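# Assemble two printed parts to match the model

## Task

Join the two printed parts so the result looks like the assembled example on the stand; that example is only a display piece and is not to be used.

## Robot and tools

Robot: two arms, left_arm (the robot's own left, on the +y side) and right_arm (on -y). Bases in the scene frame: left_arm at (-0.033, +0.287, +0.303) m, quat_wxyz (+0.514, +0.204, +0.307, +0.774); right_arm at (-0.033, -0.287, +0.303) m, quat_wxyz (+0.774, +0.307, +0.204, +0.514). Each arm ends in a parallel gripper. Joint ranges in rad, base to hand: waist -2.880..2.880, shoulder 0.000..3.142, elbow 0.000..3.019 (straight at 2.964), wrist pitch -1.693..1.571, wrist yaw -1.571..1.571, wrist roll -2.094..2.094.

Frame: one scene frame for everything. z = 0 is the table surface, +z up, origin above the robot's foot, +x points forward over the table, +y to the robot's left. The table starts near x = +0.15 m and may sit at an angle. Gripper frame: fingers point along its +z and close along its y. end_effector_position is the spot between the pads, roughly 1 cm short of the tips. Reported poses can be a few cm off, more at long reach.

The 16-number row, used by every tool that moves an arm: x, y, z, qw, qx, qy, qz, opening for left_arm, then the same eight for right_arm. It is always one row covering both arms, even if only one should move. x, y, z are an absolute position in metres in the scene frame; the quaternion is an absolute orientation, w first; opening runs -1 (shut) to +1 (fully open, 0.094 m). Each row is therefore a pose, not an offset. To hold an arm still, repeat its last reported position and quaternion plus its wanted opening in every call; to keep an orientation, keep sending the same quaternion rather than the drifted reported one.

execute_actions(actions, cameras): actions is a list of actions; each action is a list of up to 15 rows, one per 1/30 s step, and a short list repeats its final row to fill 15 steps. Every target must lie within 0.6 m of that gripper's current position along each of its own axes, or the action is refused for both arms; a malformed call or a failing first action rejects the whole call. An empty actions list returns images from all cameras. The controller clips commanded orientation to within 40 degrees of the measured one per step, so large turns need several actions.

move(target, speed, blend, opening_speed, grip_force, blocking, cameras): target is one 16-number row or a list of up to 15 rows (waypoints), with no 0.6 m limit. Each gripper follows a straight line from its Hand target toward its pose, all arms finishing together, within 10 s total. speed is m/s per path, 0.002 to 4.3, default 0.25 (rotation up to twice that in rad/s), one value or one per waypoint. blend in metres rounds waypoint corners; 0 means stop at each. opening_speed (0.2 or more, scale units per second) ramps the fingers; use it to close gently. grip_force is newtons per pad, 10 to 50, one value or one per arm; it persists, and lower values close slowly. blocking=false returns after about 0.5 s while the move keeps running; a new move takes over from the old. Paths ignore obstacles and the other arm; avoid passing near an arm's own base.

wait(seconds 0..10, cameras) lets time pass with the last commands held. stop(cameras) brakes a running move. zoom_image(camera, region [x0, y0, x1, y1] pixels, at most 504x504) enlarges part of a camera's newest image. Cameras: cam_head_left, cam_head_right, cam_bench, cam_left_wrist, cam_right_wrist, each 896x504. finished_scene(scene=1) ends the scene for good; the parts must stay joined without the robot.

Results: per arm, end_effector_position and end_effector_quat_wxyz, Hand target (where the arm is really being sent, possibly short of the command), Tool commands, Joint positions (last value is finger gap in metres), joint velocities (may read within noise), joint torques (raw, offset and noisy; numbers 3 and 4 wrap at ±28 N m), grip_measured on the opening scale, and grip_effort_nm (motor effort, negative when closing, not a pad force). execute_actions results also list some intermediate positions. A move adds a move: line with the ending (done, off_target, moving, held, fault) and limits (paced = pose clipped, held = steps withheld). done means within 10 mm and 2 degrees; neither done nor off_target tells you about contact. An arm can rest a few cm off target from friction or weight alone.

Gripping: grip_measured reads a little wide when empty and a few mm narrow under full squeeze on a hard part. Force rises about 1 N per 0.001 below first contact, then jumps to the force limit, so command only slightly below the part's width for delicate items. Release by commanding well above grip_measured.

Avoid: parts falling or being left off the table (task fails); dropping or releasing moving parts; fast impacts or heavy shoves on fixed or heavy objects; any contact or squeeze between the two arms, including one gripper closing on the other's fingers; pointless arm stops. Heat builds when holding loads, reaching far, or pushing at unreachable poses; MOTOR HOT appears near 85 °C and at 100 °C the arm drops for 30 to 60 s or more. Faster moves and deeper targets past contact hit harder; a stretched arm can overshoot the set speed.

Each tool is called after "Request:" by a JSON object that holds its "name" and its "arguments".

## Session

Request:
{"name": "execute_actions", "arguments": {"actions": []}}

Scene clock: 0.00 s.
left_arm: end_effector_position=(+0.6320, +0.5015, +0.2470) grip_measured=+1.000 grip_effort_nm=n/a end_effector_quat_wxyz=(-0.493, +0.286, -0.809, +0.147) | right_arm: end_effector_position=(+0.4945, -0.7555, +0.2344) grip_measured=+1.000 grip_effort_nm=n/a end_effector_quat_wxyz=(-0.024, +0.816, +0.577, +0.019)
Joint positions: left_arm=[-1.59 1.213 0.869 0.581 0.287 -0.455 0.094] | right_arm=[-2.087 1.5 1.72 -1.15 -0.39 1.104 0.094]
Joint velocities: within noise
Joint torques (N m): no reading
Heat: left arm: hottest waist 34 °C; right arm: hottest gripper 33 °C.
Hand target: left_arm +0.6403, +0.5050, +0.2569; +0.504, -0.282, +0.803, -0.146 | right_arm +0.5062, -0.7619, +0.2500; -0.006, +0.813, +0.582, +0.021
Tool commands: left_gripper/opening=+1.0 right_gripper/opening=+1.0

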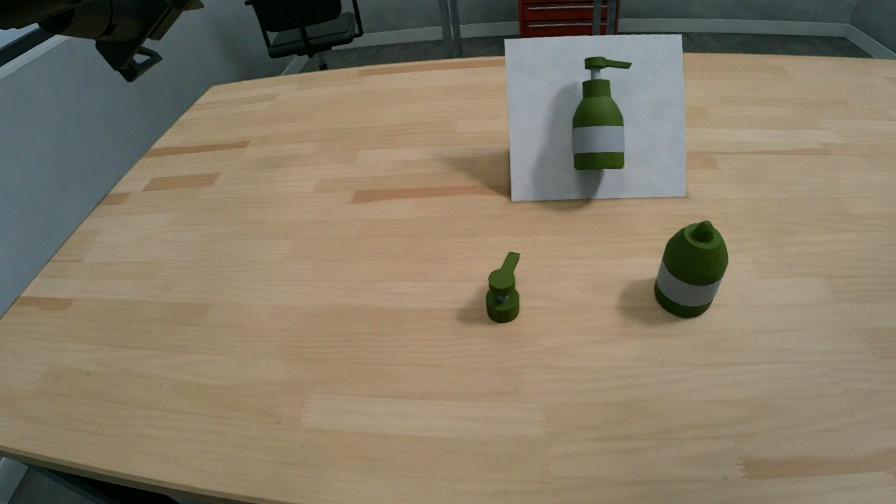

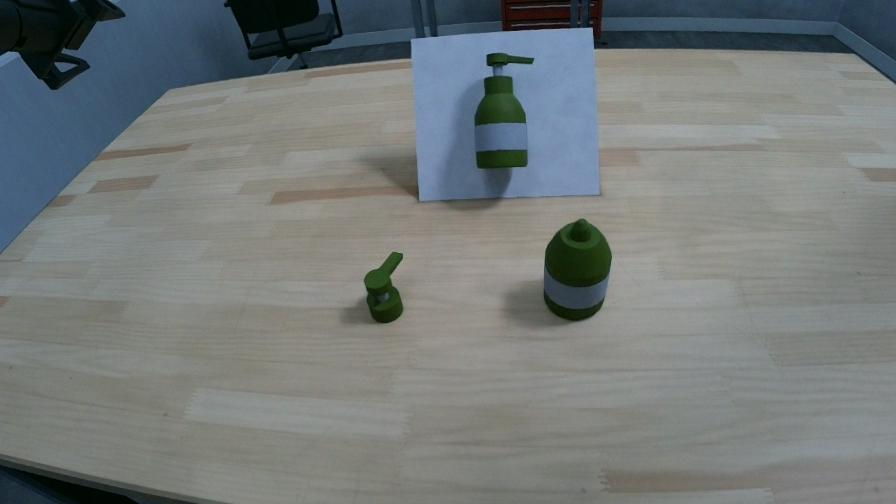

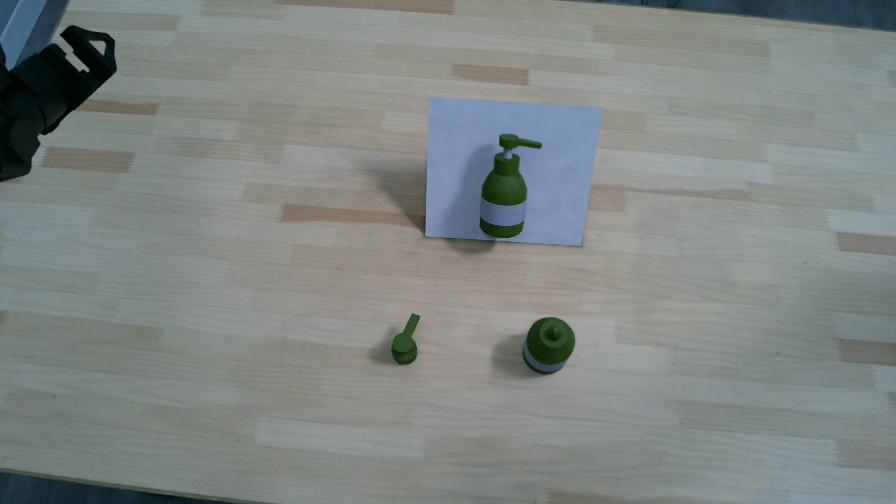

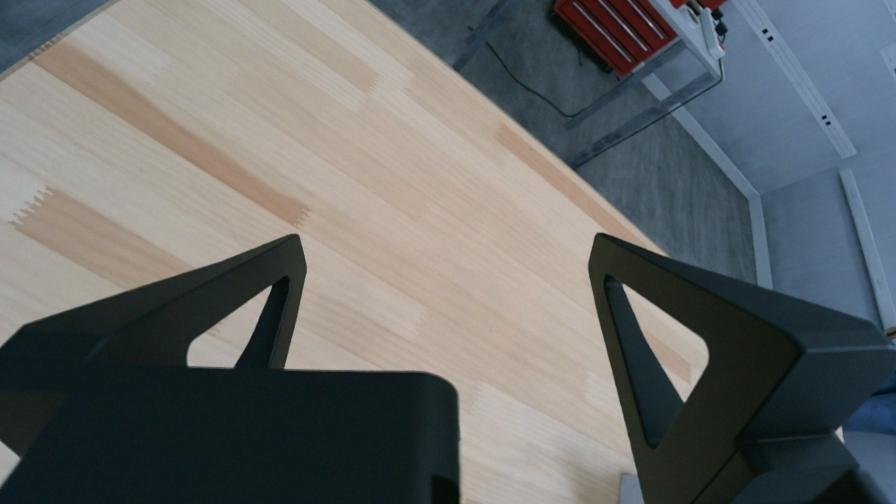

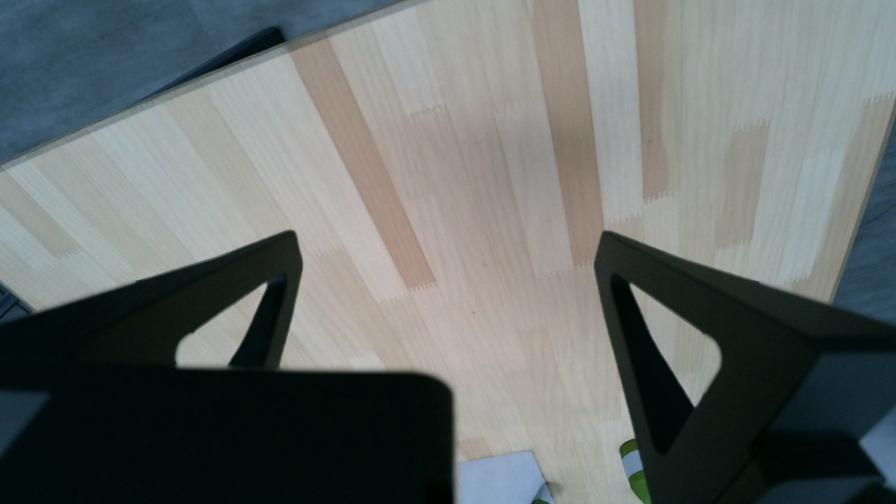

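Request:
{"name": "zoom_image", "arguments": {"camera": "cam_bench", "region": [360, 90, 640, 390]}}

Request:
{"name": "zoom_image", "arguments": {"camera": "cam_head_left", "region": [450, 200, 770, 340]}}

Request:
{"name": "zoom_image", "arguments": {"camera": "cam_head_left", "region": [500, 30, 700, 210]}}

Request:
{"name": "zoom_image", "arguments": {"camera": "cam_head_right", "region": [330, 200, 650, 340]}}

Scaled by 1.680 from the camera's 896x504 image, which has a finer 1280x720 frame.

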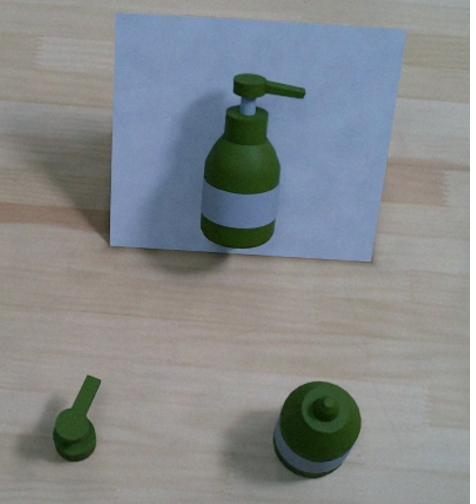

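Scaled by 1.575 from the camera's 896x504 image, which has a finer 1280x720 frame.

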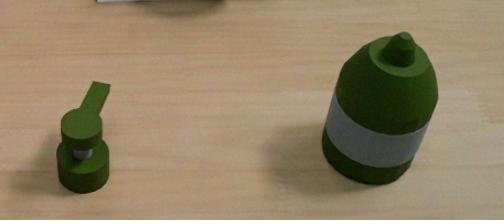

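Scaled by 2.520 from the camera's 896x504 image, which has a finer 1280x720 frame.

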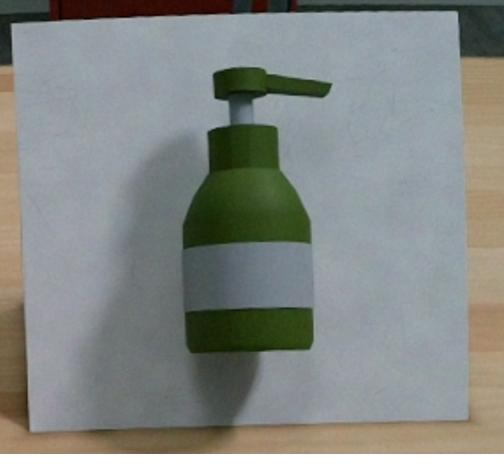

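Scaled by 1.575 from the camera's 896x504 image, which has a finer 1280x720 frame.

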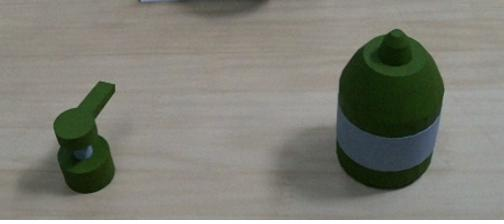

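Request:
{"name": "move", "arguments": {"target": [0.632, 0.5015, 0.247, -0.493, 0.286, -0.809, 0.147, 1.0, 0.36, -0.06, 0.25, 0.0, 0.1736, 0.9848, 0.0, 1.0], "speed": 0.5, "cameras": ["all"]}}

Scene clock: 39.87 s.
left_arm: end_effector_position=(+0.6320, +0.5015, +0.2470) grip_measured=+1.000 grip_effort_nm=0.04 end_effector_quat_wxyz=(-0.493, +0.286, -0.809, +0.147) | right_arm: end_effector_position=(+0.3380, -0.0701, +0.2417) grip_measured=+1.000 grip_effort_nm=0.00 end_effector_quat_wxyz=(-0.011, +0.147, +0.989, -0.025)
Joint positions: left_arm=[-1.59 1.213 0.869 0.581 0.287 -0.455 0.094] | right_arm=[-0.306 1.39 0.891 -0.866 0.725 1.107 0.094]
Joint torques (N m): left_arm=[1.2 -16.5 6.67 1.88 0.1 0.08] | right_arm=[6.36 -10.75 9.01 -0.13 0.25 0.07]
Heat: left arm: hottest waist 34 °C; right arm: hottest elbow 32 °C.
Hand target: left_arm +0.6320, +0.5015, +0.2470; +0.493, -0.286, +0.809, -0.147 | right_arm +0.3581, -0.0671, +0.2531; +0.000, +0.169, +0.985, -0.014
Off the commanded pose: left_arm 0.000 m, 0 deg | right_arm 0.026 m, 4 deg.
move: off_target (right_arm)

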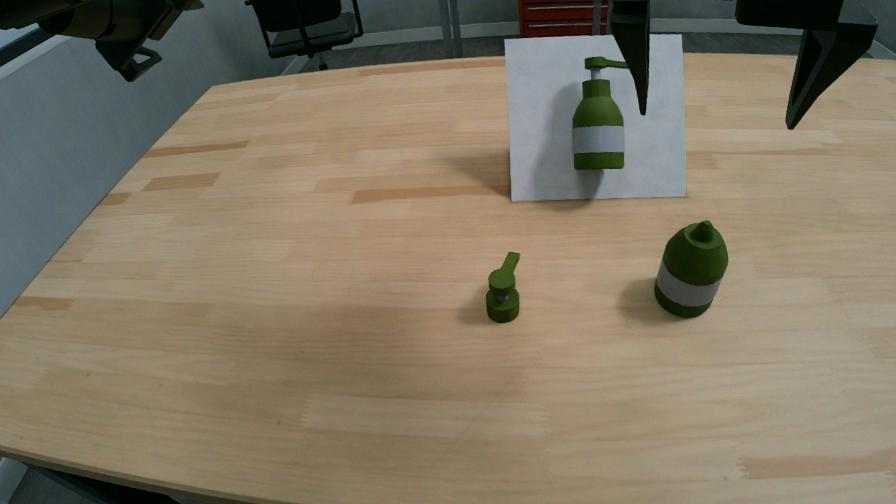

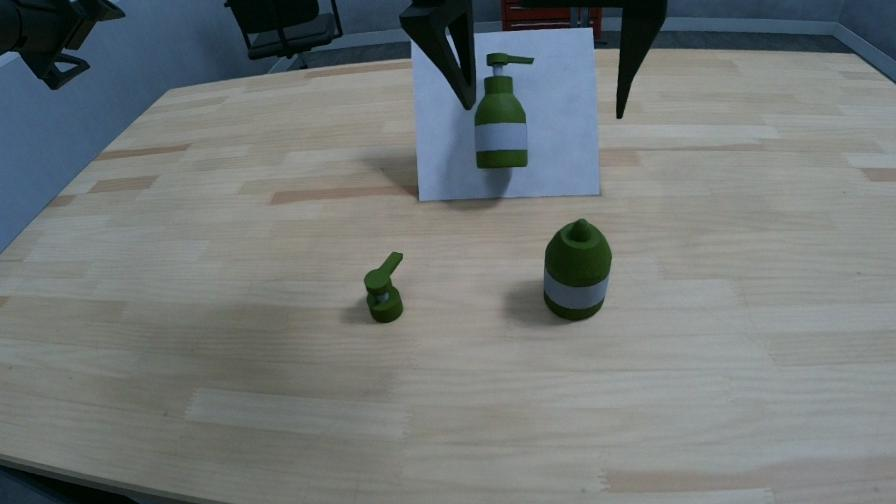

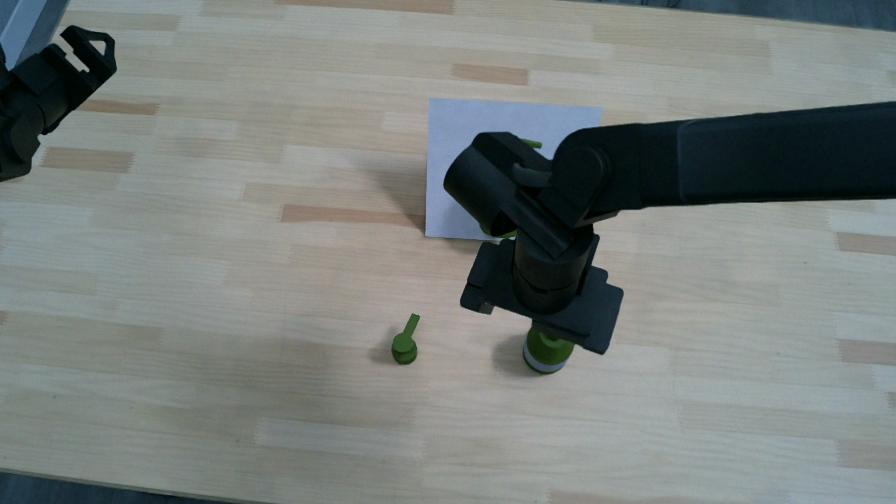

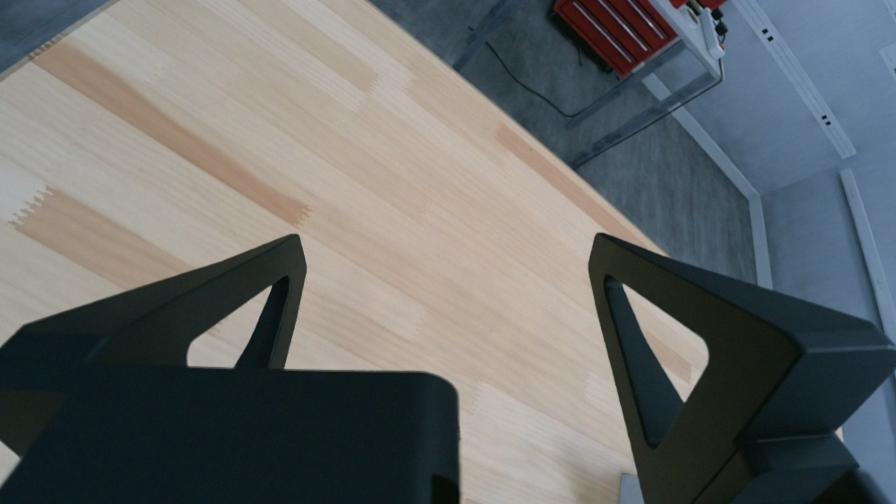

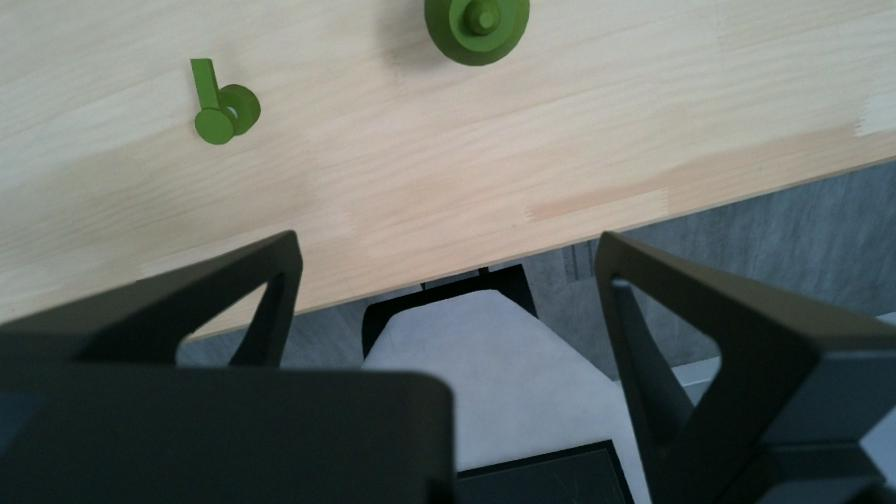

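Request:
{"name": "zoom_image", "arguments": {"camera": "cam_right_wrist", "region": [170, 30, 300, 170]}}

Request:
{"name": "zoom_image", "arguments": {"camera": "cam_right_wrist", "region": [400, 0, 560, 90]}}

Scaled by 3.600 from the camera's 896x504 image, which has a finer 1280x720 frame.

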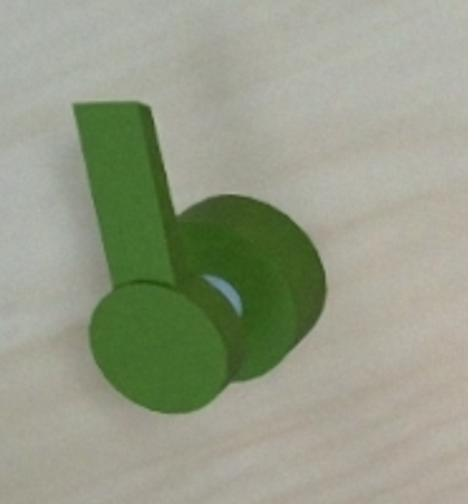

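Scaled by 3.150 from the camera's 896x504 image, which has a finer 1280x720 frame.

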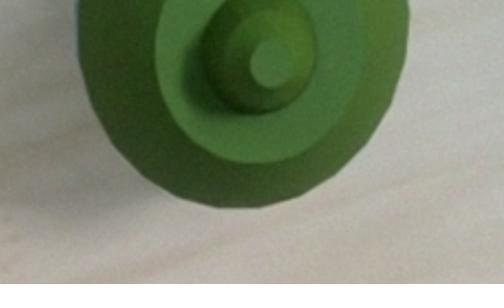

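Request:
{"name": "move", "arguments": {"target": [0.632, 0.5015, 0.247, -0.493, 0.286, -0.809, 0.147, 1.0, 0.36, 0.072, 0.138, 0.008, 0.1900, 0.9815, 0.02, 1.0], "speed": 0.4, "cameras": ["cam_head_left", "cam_head_right", "cam_bench", "cam_right_wrist"]}}

Scene clock: 56.47 s.
left_arm: end_effector_position=(+0.6320, +0.5015, +0.2470) grip_measured=+1.000 grip_effort_nm=0.05 end_effector_quat_wxyz=(-0.493, +0.286, -0.809, +0.147) | right_arm: end_effector_position=(+0.3337, +0.0662, +0.1295) grip_measured=+1.000 grip_effort_nm=0.00 end_effector_quat_wxyz=(-0.004, +0.173, +0.985, +0.005)
Joint positions: left_arm=[-1.59 1.213 0.869 0.581 0.287 -0.455 0.094] | right_arm=[-0.306 1.855 1.091 -0.527 0.699 1.108 0.094]
Joint torques (N m): left_arm=[0.91 -17.03 6.84 1.91 0.05 0.12] | right_arm=[9.76 -14.51 6.6 0.9 0.09 -0.2]
Heat: left arm: hottest elbow 34 °C; right arm: hottest elbow 32 °C.
Hand target: left_arm +0.6320, +0.5015, +0.2470; +0.493, -0.286, +0.809, -0.147 | right_arm +0.3585, +0.0705, +0.1371; +0.008, +0.190, +0.982, +0.020
Off the commanded pose: left_arm 0.000 m, 0 deg | right_arm 0.028 m, 3 deg.
move: off_target (right_arm)
Images, in order (width x height): cam_head_left 896x504, cam_head_right 896x504, cam_bench 896x504, cam_right_wrist 896x504.

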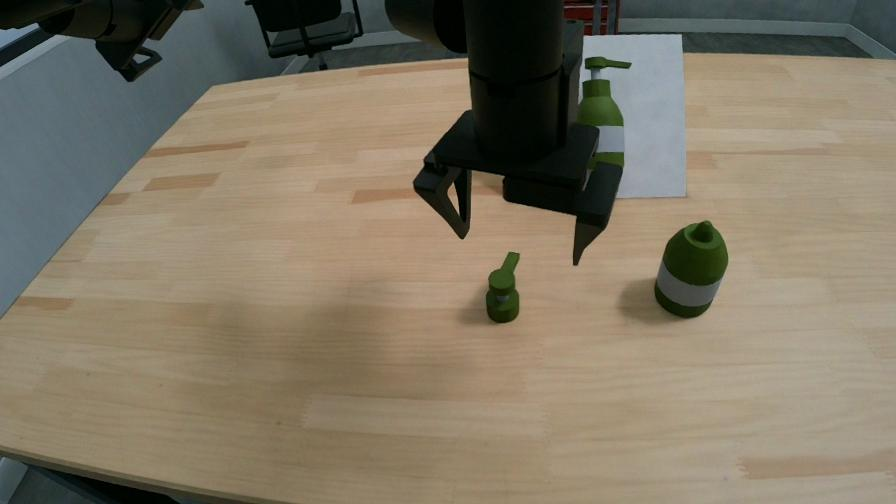

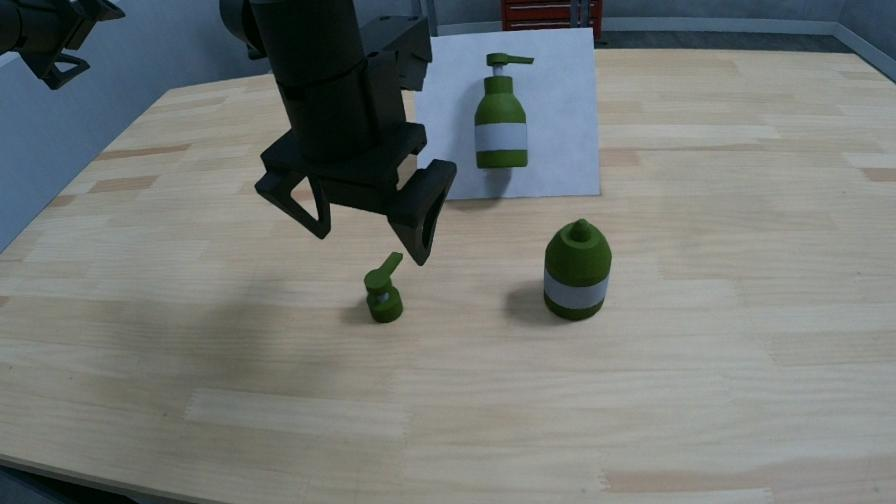

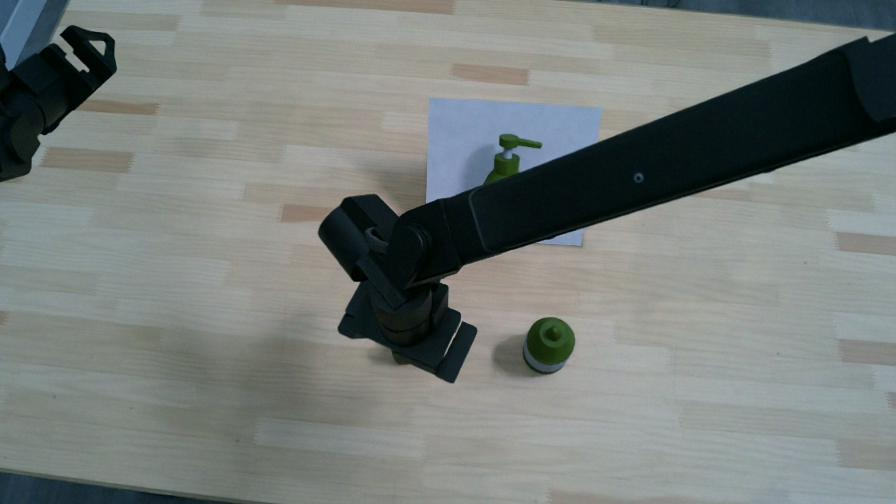

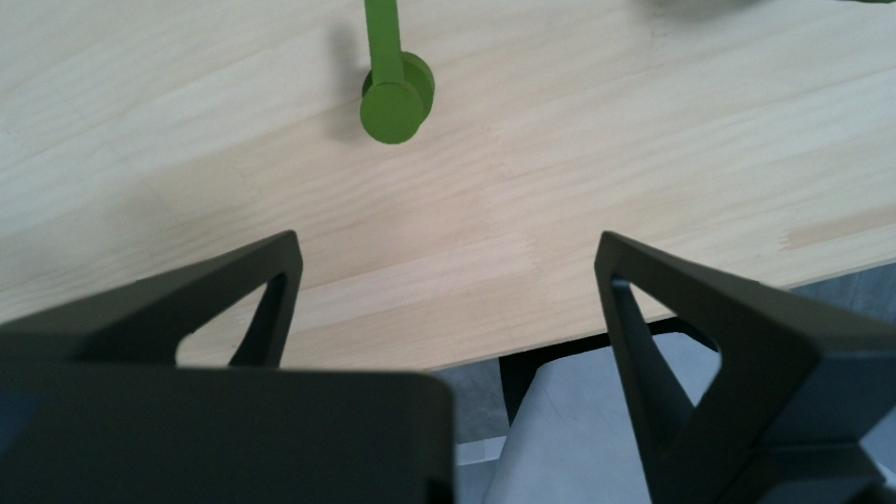

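Request:
{"name": "move", "arguments": {"target": [0.632, 0.5015, 0.247, -0.493, 0.286, -0.809, 0.147, 1.0, 0.379, 0.089, 0.093, 0.008, 0.1900, 0.9815, 0.02, 1.0], "speed": 0.25, "cameras": ["cam_head_left", "cam_head_right", "cam_right_wrist"]}}

Scene clock: 62.70 s.
left_arm: end_effector_position=(+0.6320, +0.5015, +0.2470) grip_measured=+1.000 grip_effort_nm=0.05 end_effector_quat_wxyz=(-0.493, +0.286, -0.809, +0.147) | right_arm: end_effector_position=(+0.3646, +0.0815, +0.0892) grip_measured=+1.000 grip_effort_nm=0.00 end_effector_quat_wxyz=(+0.000, +0.189, +0.982, +0.009)
Joint positions: left_arm=[-1.59 1.213 0.869 0.581 0.287 -0.455 0.094] | right_arm=[-0.37 1.948 1.19 -0.466 0.681 1.052 0.094]
Joint torques (N m): left_arm=[1.32 -16.73 6.72 1.81 0.06 0.11] | right_arm=[11.28 -14.21 5.9 0.9 0.03 -0.25]
Heat: left arm: hottest elbow 34 °C; right arm: hottest elbow 32 °C.
Hand target: left_arm +0.6320, +0.5015, +0.2470; +0.493, -0.286, +0.809, -0.147 | right_arm +0.3787, +0.0885, +0.0931; +0.008, +0.193, +0.981, +0.020
Off the commanded pose: left_arm 0.000 m, 0 deg | right_arm 0.017 m, 2 deg.
move: off_target (right_arm)
Images, in order (width x height): cam_head_left 896x504, cam_head_right 896x504, cam_right_wrist 896x504.

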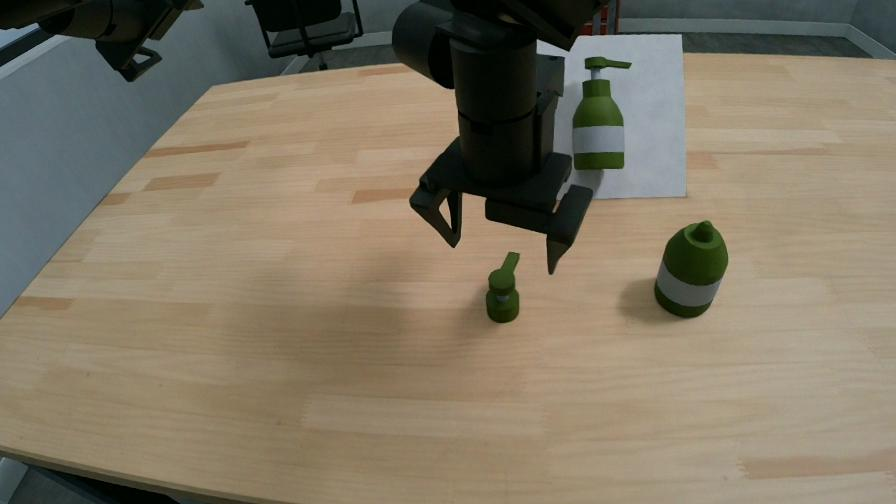

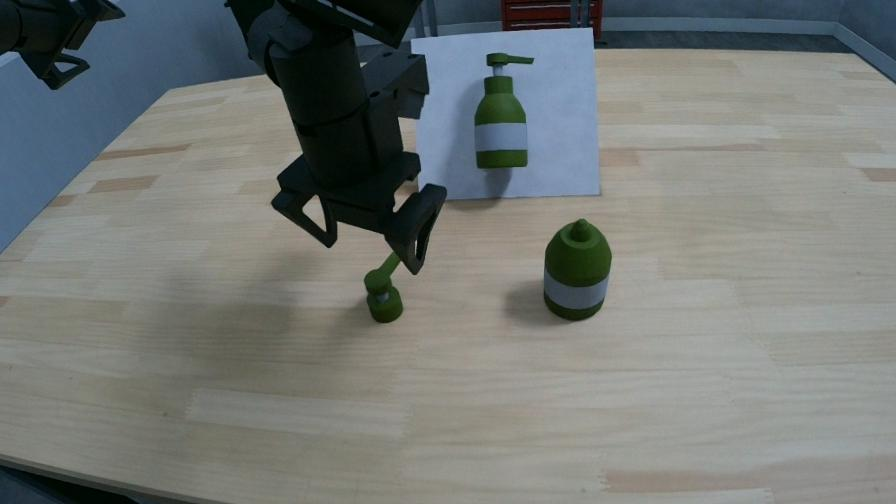

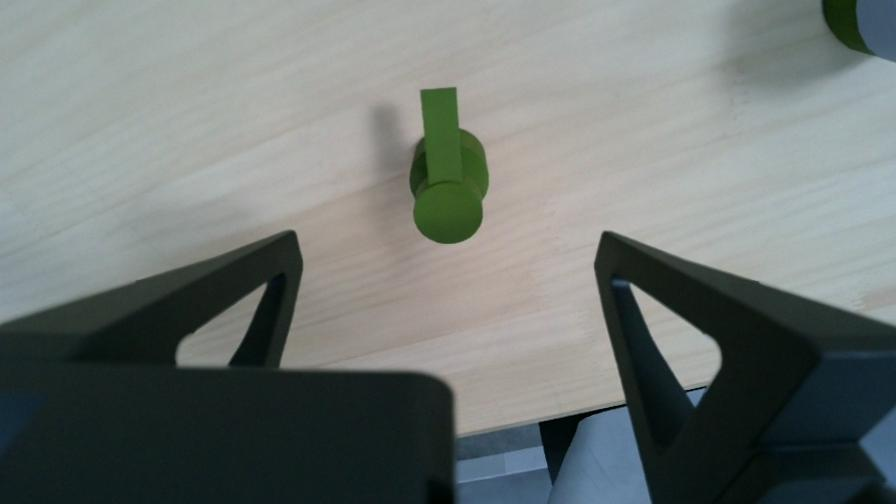

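Request:
{"name": "move", "arguments": {"target": [0.632, 0.5015, 0.247, -0.493, 0.286, -0.809, 0.147, 1.0, 0.3695, 0.093, 0.045, 0.008, 0.1900, 0.9815, 0.015, 1.0], "speed": 0.2, "cameras": ["cam_head_left", "cam_head_right", "cam_right_wrist"]}}

Scene clock: 71.73 s.
left_arm: end_effector_position=(+0.6320, +0.5015, +0.2470) grip_measured=+1.000 grip_effort_nm=0.05 end_effector_quat_wxyz=(-0.493, +0.286, -0.809, +0.147) | right_arm: end_effector_position=(+0.3510, +0.0858, +0.0404) grip_measured=+1.000 grip_effort_nm=0.00 end_effector_quat_wxyz=(-0.003, +0.182, +0.983, +0.003)
Joint positions: left_arm=[-1.59 1.213 0.869 0.581 0.287 -0.455 0.094] | right_arm=[-0.41 2.051 1.207 -0.366 0.671 1.001 0.094]
Joint torques (N m): left_arm=[1.03 -16.26 6.58 1.84 0.09 0.11] | right_arm=[11.46 -14.97 5.14 0.94 0.01 -0.23]
Heat: left arm: hottest elbow 34 °C; right arm: hottest shoulder 32 °C.
Hand target: left_arm +0.6320, +0.5015, +0.2470; +0.493, -0.286, +0.809, -0.147 | right_arm +0.3691, +0.0925, +0.0451; +0.008, +0.190, +0.982, +0.015
Off the commanded pose: left_arm 0.000 m, 0 deg | right_arm 0.020 m, 2 deg.
move: off_target (right_arm)
Images, in order (width x height): cam_head_left 896x504, cam_head_right 896x504, cam_right_wrist 896x504.

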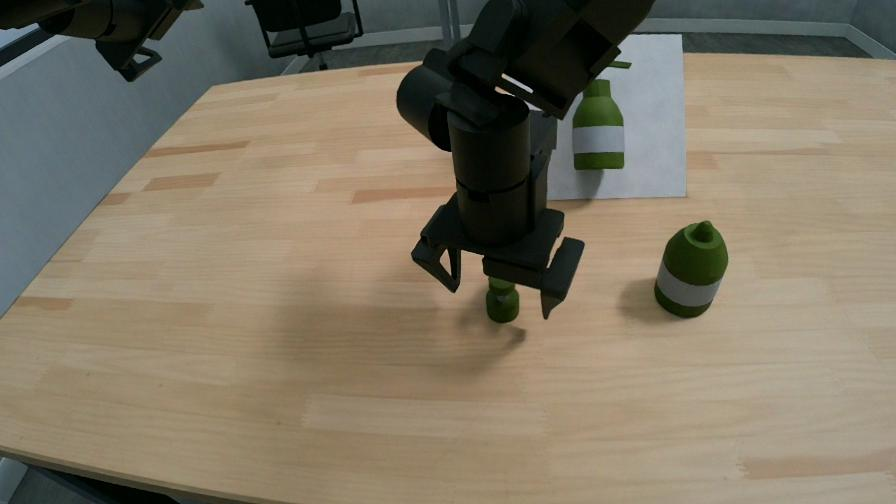

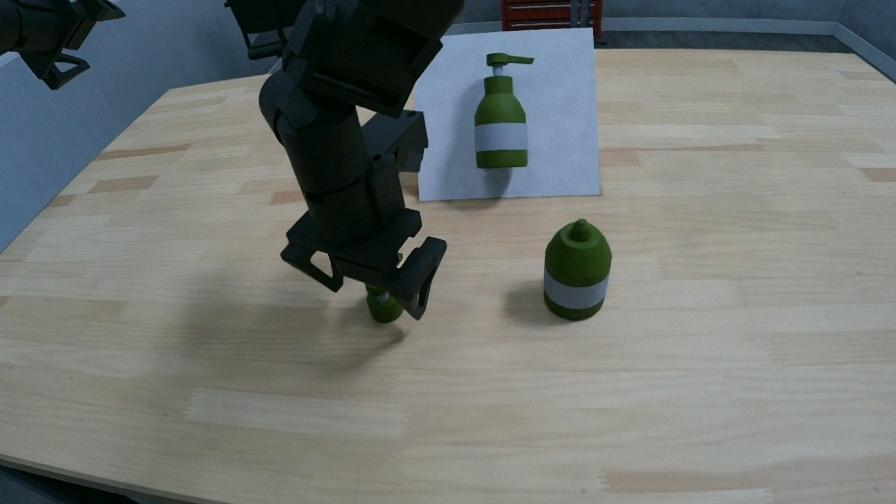

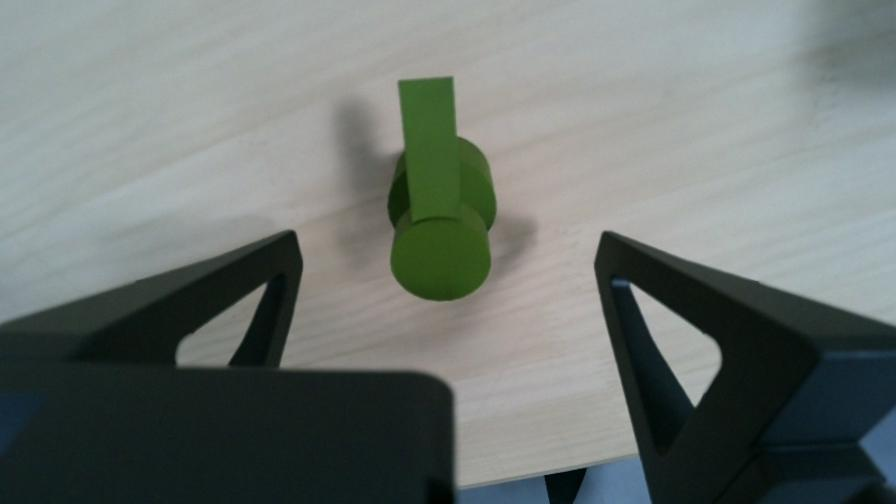

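Request:
{"name": "zoom_image", "arguments": {"camera": "cam_head_left", "region": [400, 200, 620, 360]}}

Request:
{"name": "zoom_image", "arguments": {"camera": "cam_head_right", "region": [270, 200, 490, 360]}}

Request:
{"name": "zoom_image", "arguments": {"camera": "cam_right_wrist", "region": [280, 60, 620, 320]}}

Scaled by 2.291 from the camera's 896x504 image, which has a finer 1280x720 frame.

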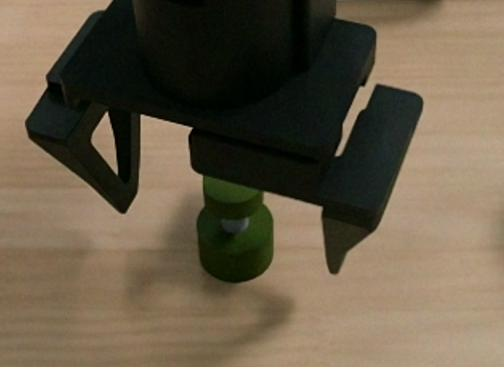

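Scaled by 2.291 from the camera's 896x504 image, which has a finer 1280x720 frame.

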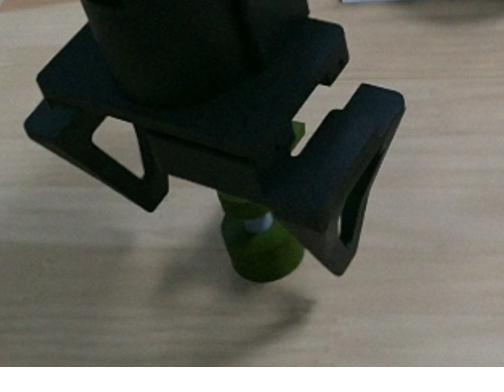

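Scaled by 1.482 from the camera's 896x504 image, which has a finer 1280x720 frame.

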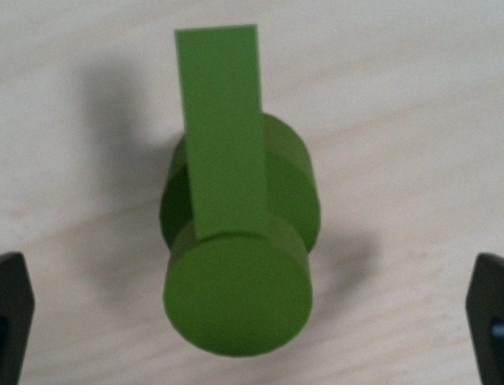

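Request:
{"name": "move", "arguments": {"target": [0.632, 0.5015, 0.247, -0.493, 0.286, -0.809, 0.147, 1.0, 0.375, 0.0927, 0.0226, 0.008, 0.1900, 0.9815, 0.015, 0.15], "speed": 0.1, "cameras": ["cam_head_left", "cam_head_right", "cam_right_wrist"]}}

Scene clock: 85.80 s.
left_arm: end_effector_position=(+0.6320, +0.5015, +0.2470) grip_measured=+1.000 grip_effort_nm=0.05 end_effector_quat_wxyz=(-0.493, +0.286, -0.809, +0.147) | right_arm: end_effector_position=(+0.3634, +0.0877, +0.0236) grip_measured=+0.152 grip_effort_nm=-0.09 end_effector_quat_wxyz=(+0.002, +0.187, +0.982, +0.008)
Joint positions: left_arm=[-1.59 1.213 0.869 0.581 0.287 -0.455 0.094] | right_arm=[-0.438 2.08 1.237 -0.331 0.661 0.967 0.054]
Joint torques (N m): left_arm=[1.32 -16.62 6.76 1.99 0.04 0.1] | right_arm=[11.4 -14.15 4.85 0.96 0.01 -0.22]
Heat: left arm: hottest elbow 34 °C; right arm: hottest shoulder 32 °C.
Hand target: left_arm +0.6320, +0.5015, +0.2470; +0.493, -0.286, +0.809, -0.147 | right_arm +0.3757, +0.0927, +0.0227; +0.009, +0.191, +0.981, +0.015
Off the commanded pose: left_arm 0.000 m, 0 deg | right_arm 0.013 m, 1 deg.
move: off_target (right_arm)
Images, in order (width x height): cam_head_left 896x504, cam_head_right 896x504, cam_right_wrist 896x504.

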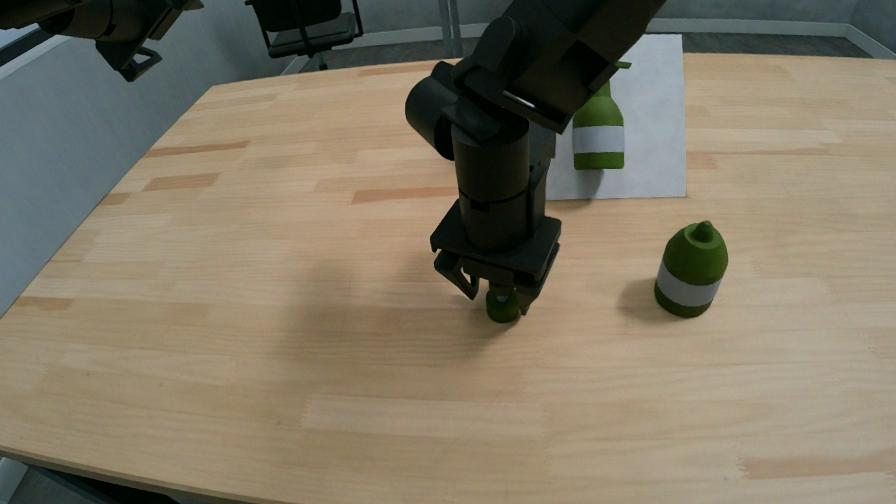

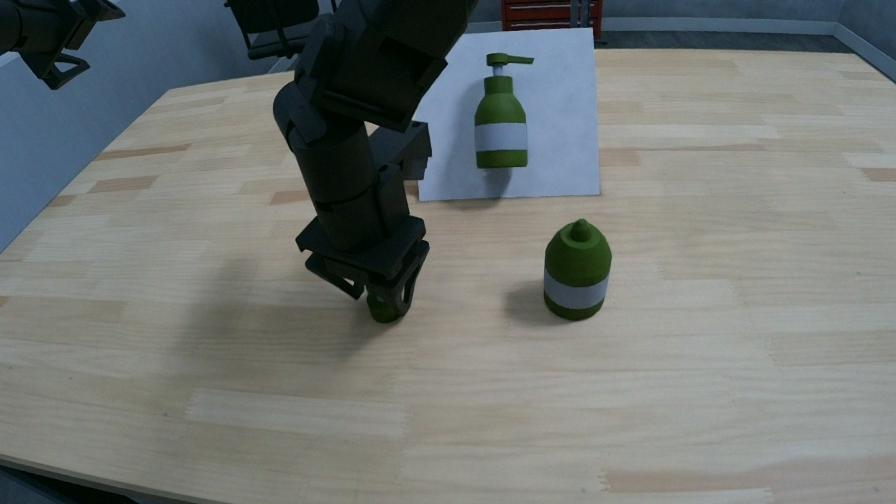

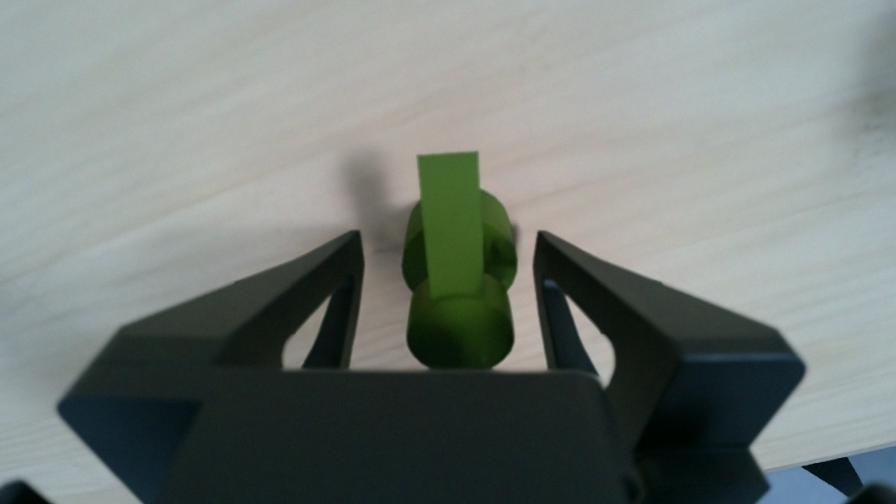

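Request:
{"name": "zoom_image", "arguments": {"camera": "cam_right_wrist", "region": [350, 140, 570, 380]}}

Request:
{"name": "zoom_image", "arguments": {"camera": "cam_head_right", "region": [290, 200, 450, 340]}}

Scaled by 2.100 from the camera's 896x504 image, which has a finer 1280x720 frame.

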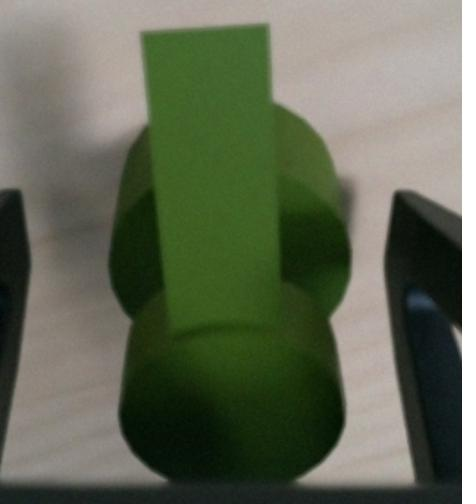

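Scaled by 3.150 from the camera's 896x504 image, which has a finer 1280x720 frame.

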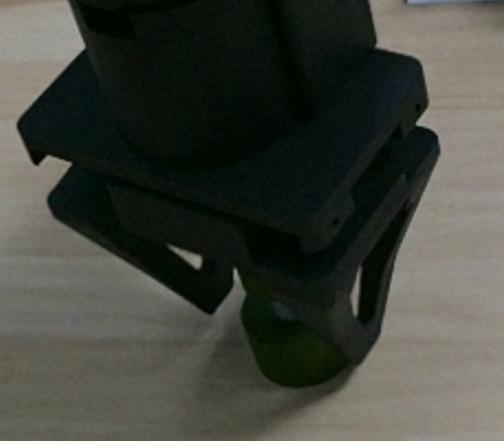

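Request:
{"name": "move", "arguments": {"target": [[0.632, 0.5015, 0.247, -0.493, 0.286, -0.809, 0.147, 1.0, 0.3735, 0.0895, 0.0165, 0.008, 0.1900, 0.9815, 0.012, 0.15], [0.632, 0.5015, 0.247, -0.493, 0.286, -0.809, 0.147, 1.0, 0.3735, 0.0895, 0.0165, 0.008, 0.1900, 0.9815, 0.012, -0.6]], "speed": 0.1, "grip_force": 30, "cameras": ["cam_head_left", "cam_right_wrist"]}}

Scene clock: 93.93 s.
left_arm: end_effector_position=(+0.6320, +0.5015, +0.2470) grip_measured=+1.000 grip_effort_nm=0.05 end_effector_quat_wxyz=(-0.493, +0.286, -0.809, +0.147) | right_arm: end_effector_position=(+0.3627, +0.0875, +0.0203) grip_measured=-0.310 grip_effort_nm=-0.65 end_effector_quat_wxyz=(+0.002, +0.185, +0.983, +0.008)
Joint positions: left_arm=[-1.59 1.213 0.869 0.581 0.287 -0.455 0.094] | right_arm=[-0.441 2.086 1.237 -0.322 0.661 0.96 0.032]
Joint torques (N m): left_arm=[1.67 -16.91 6.64 1.89 0.09 0.11] | right_arm=[10.93 -13.92 4.48 0.98 0.03 -0.23]
Heat: left arm: hottest elbow 34 °C; right arm: hottest shoulder 33 °C.
Hand target: left_arm +0.6320, +0.5015, +0.2470; +0.493, -0.286, +0.809, -0.147 | right_arm +0.3728, +0.0893, +0.0163; +0.008, +0.189, +0.982, +0.012
Off the commanded pose: left_arm 0.000 m, 0 deg | right_arm 0.012 m, 1 deg.
grip_force (N): 30, 30
move: off_target (right_arm); target 2's new opening was sent with right_arm's hand 0.012 m and 1 deg from that target
Images, in order (width x height): cam_head_left 896x504, cam_right_wrist 896x504.

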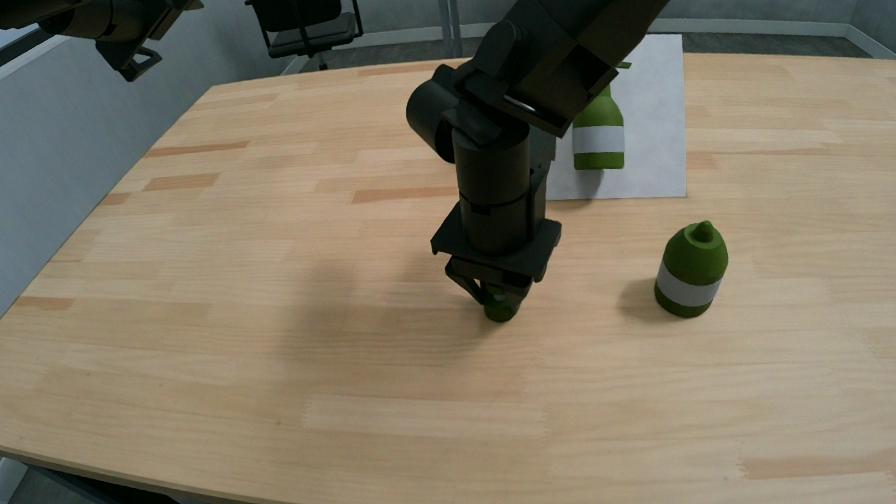

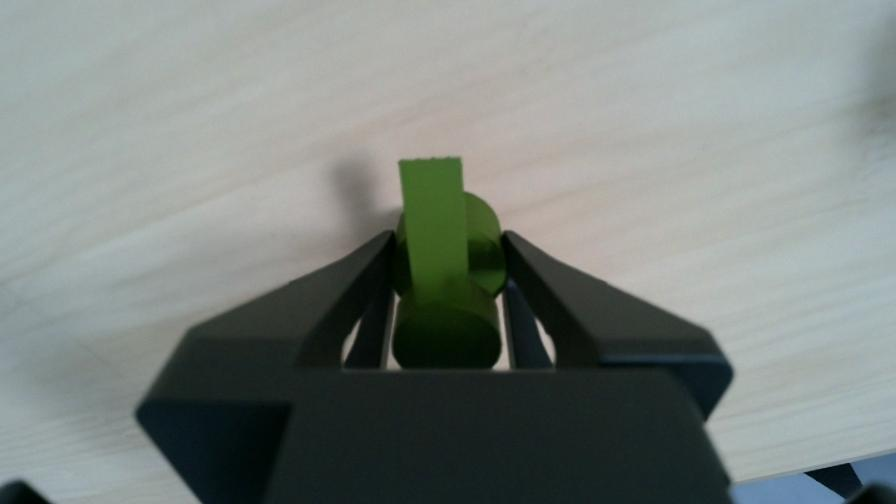

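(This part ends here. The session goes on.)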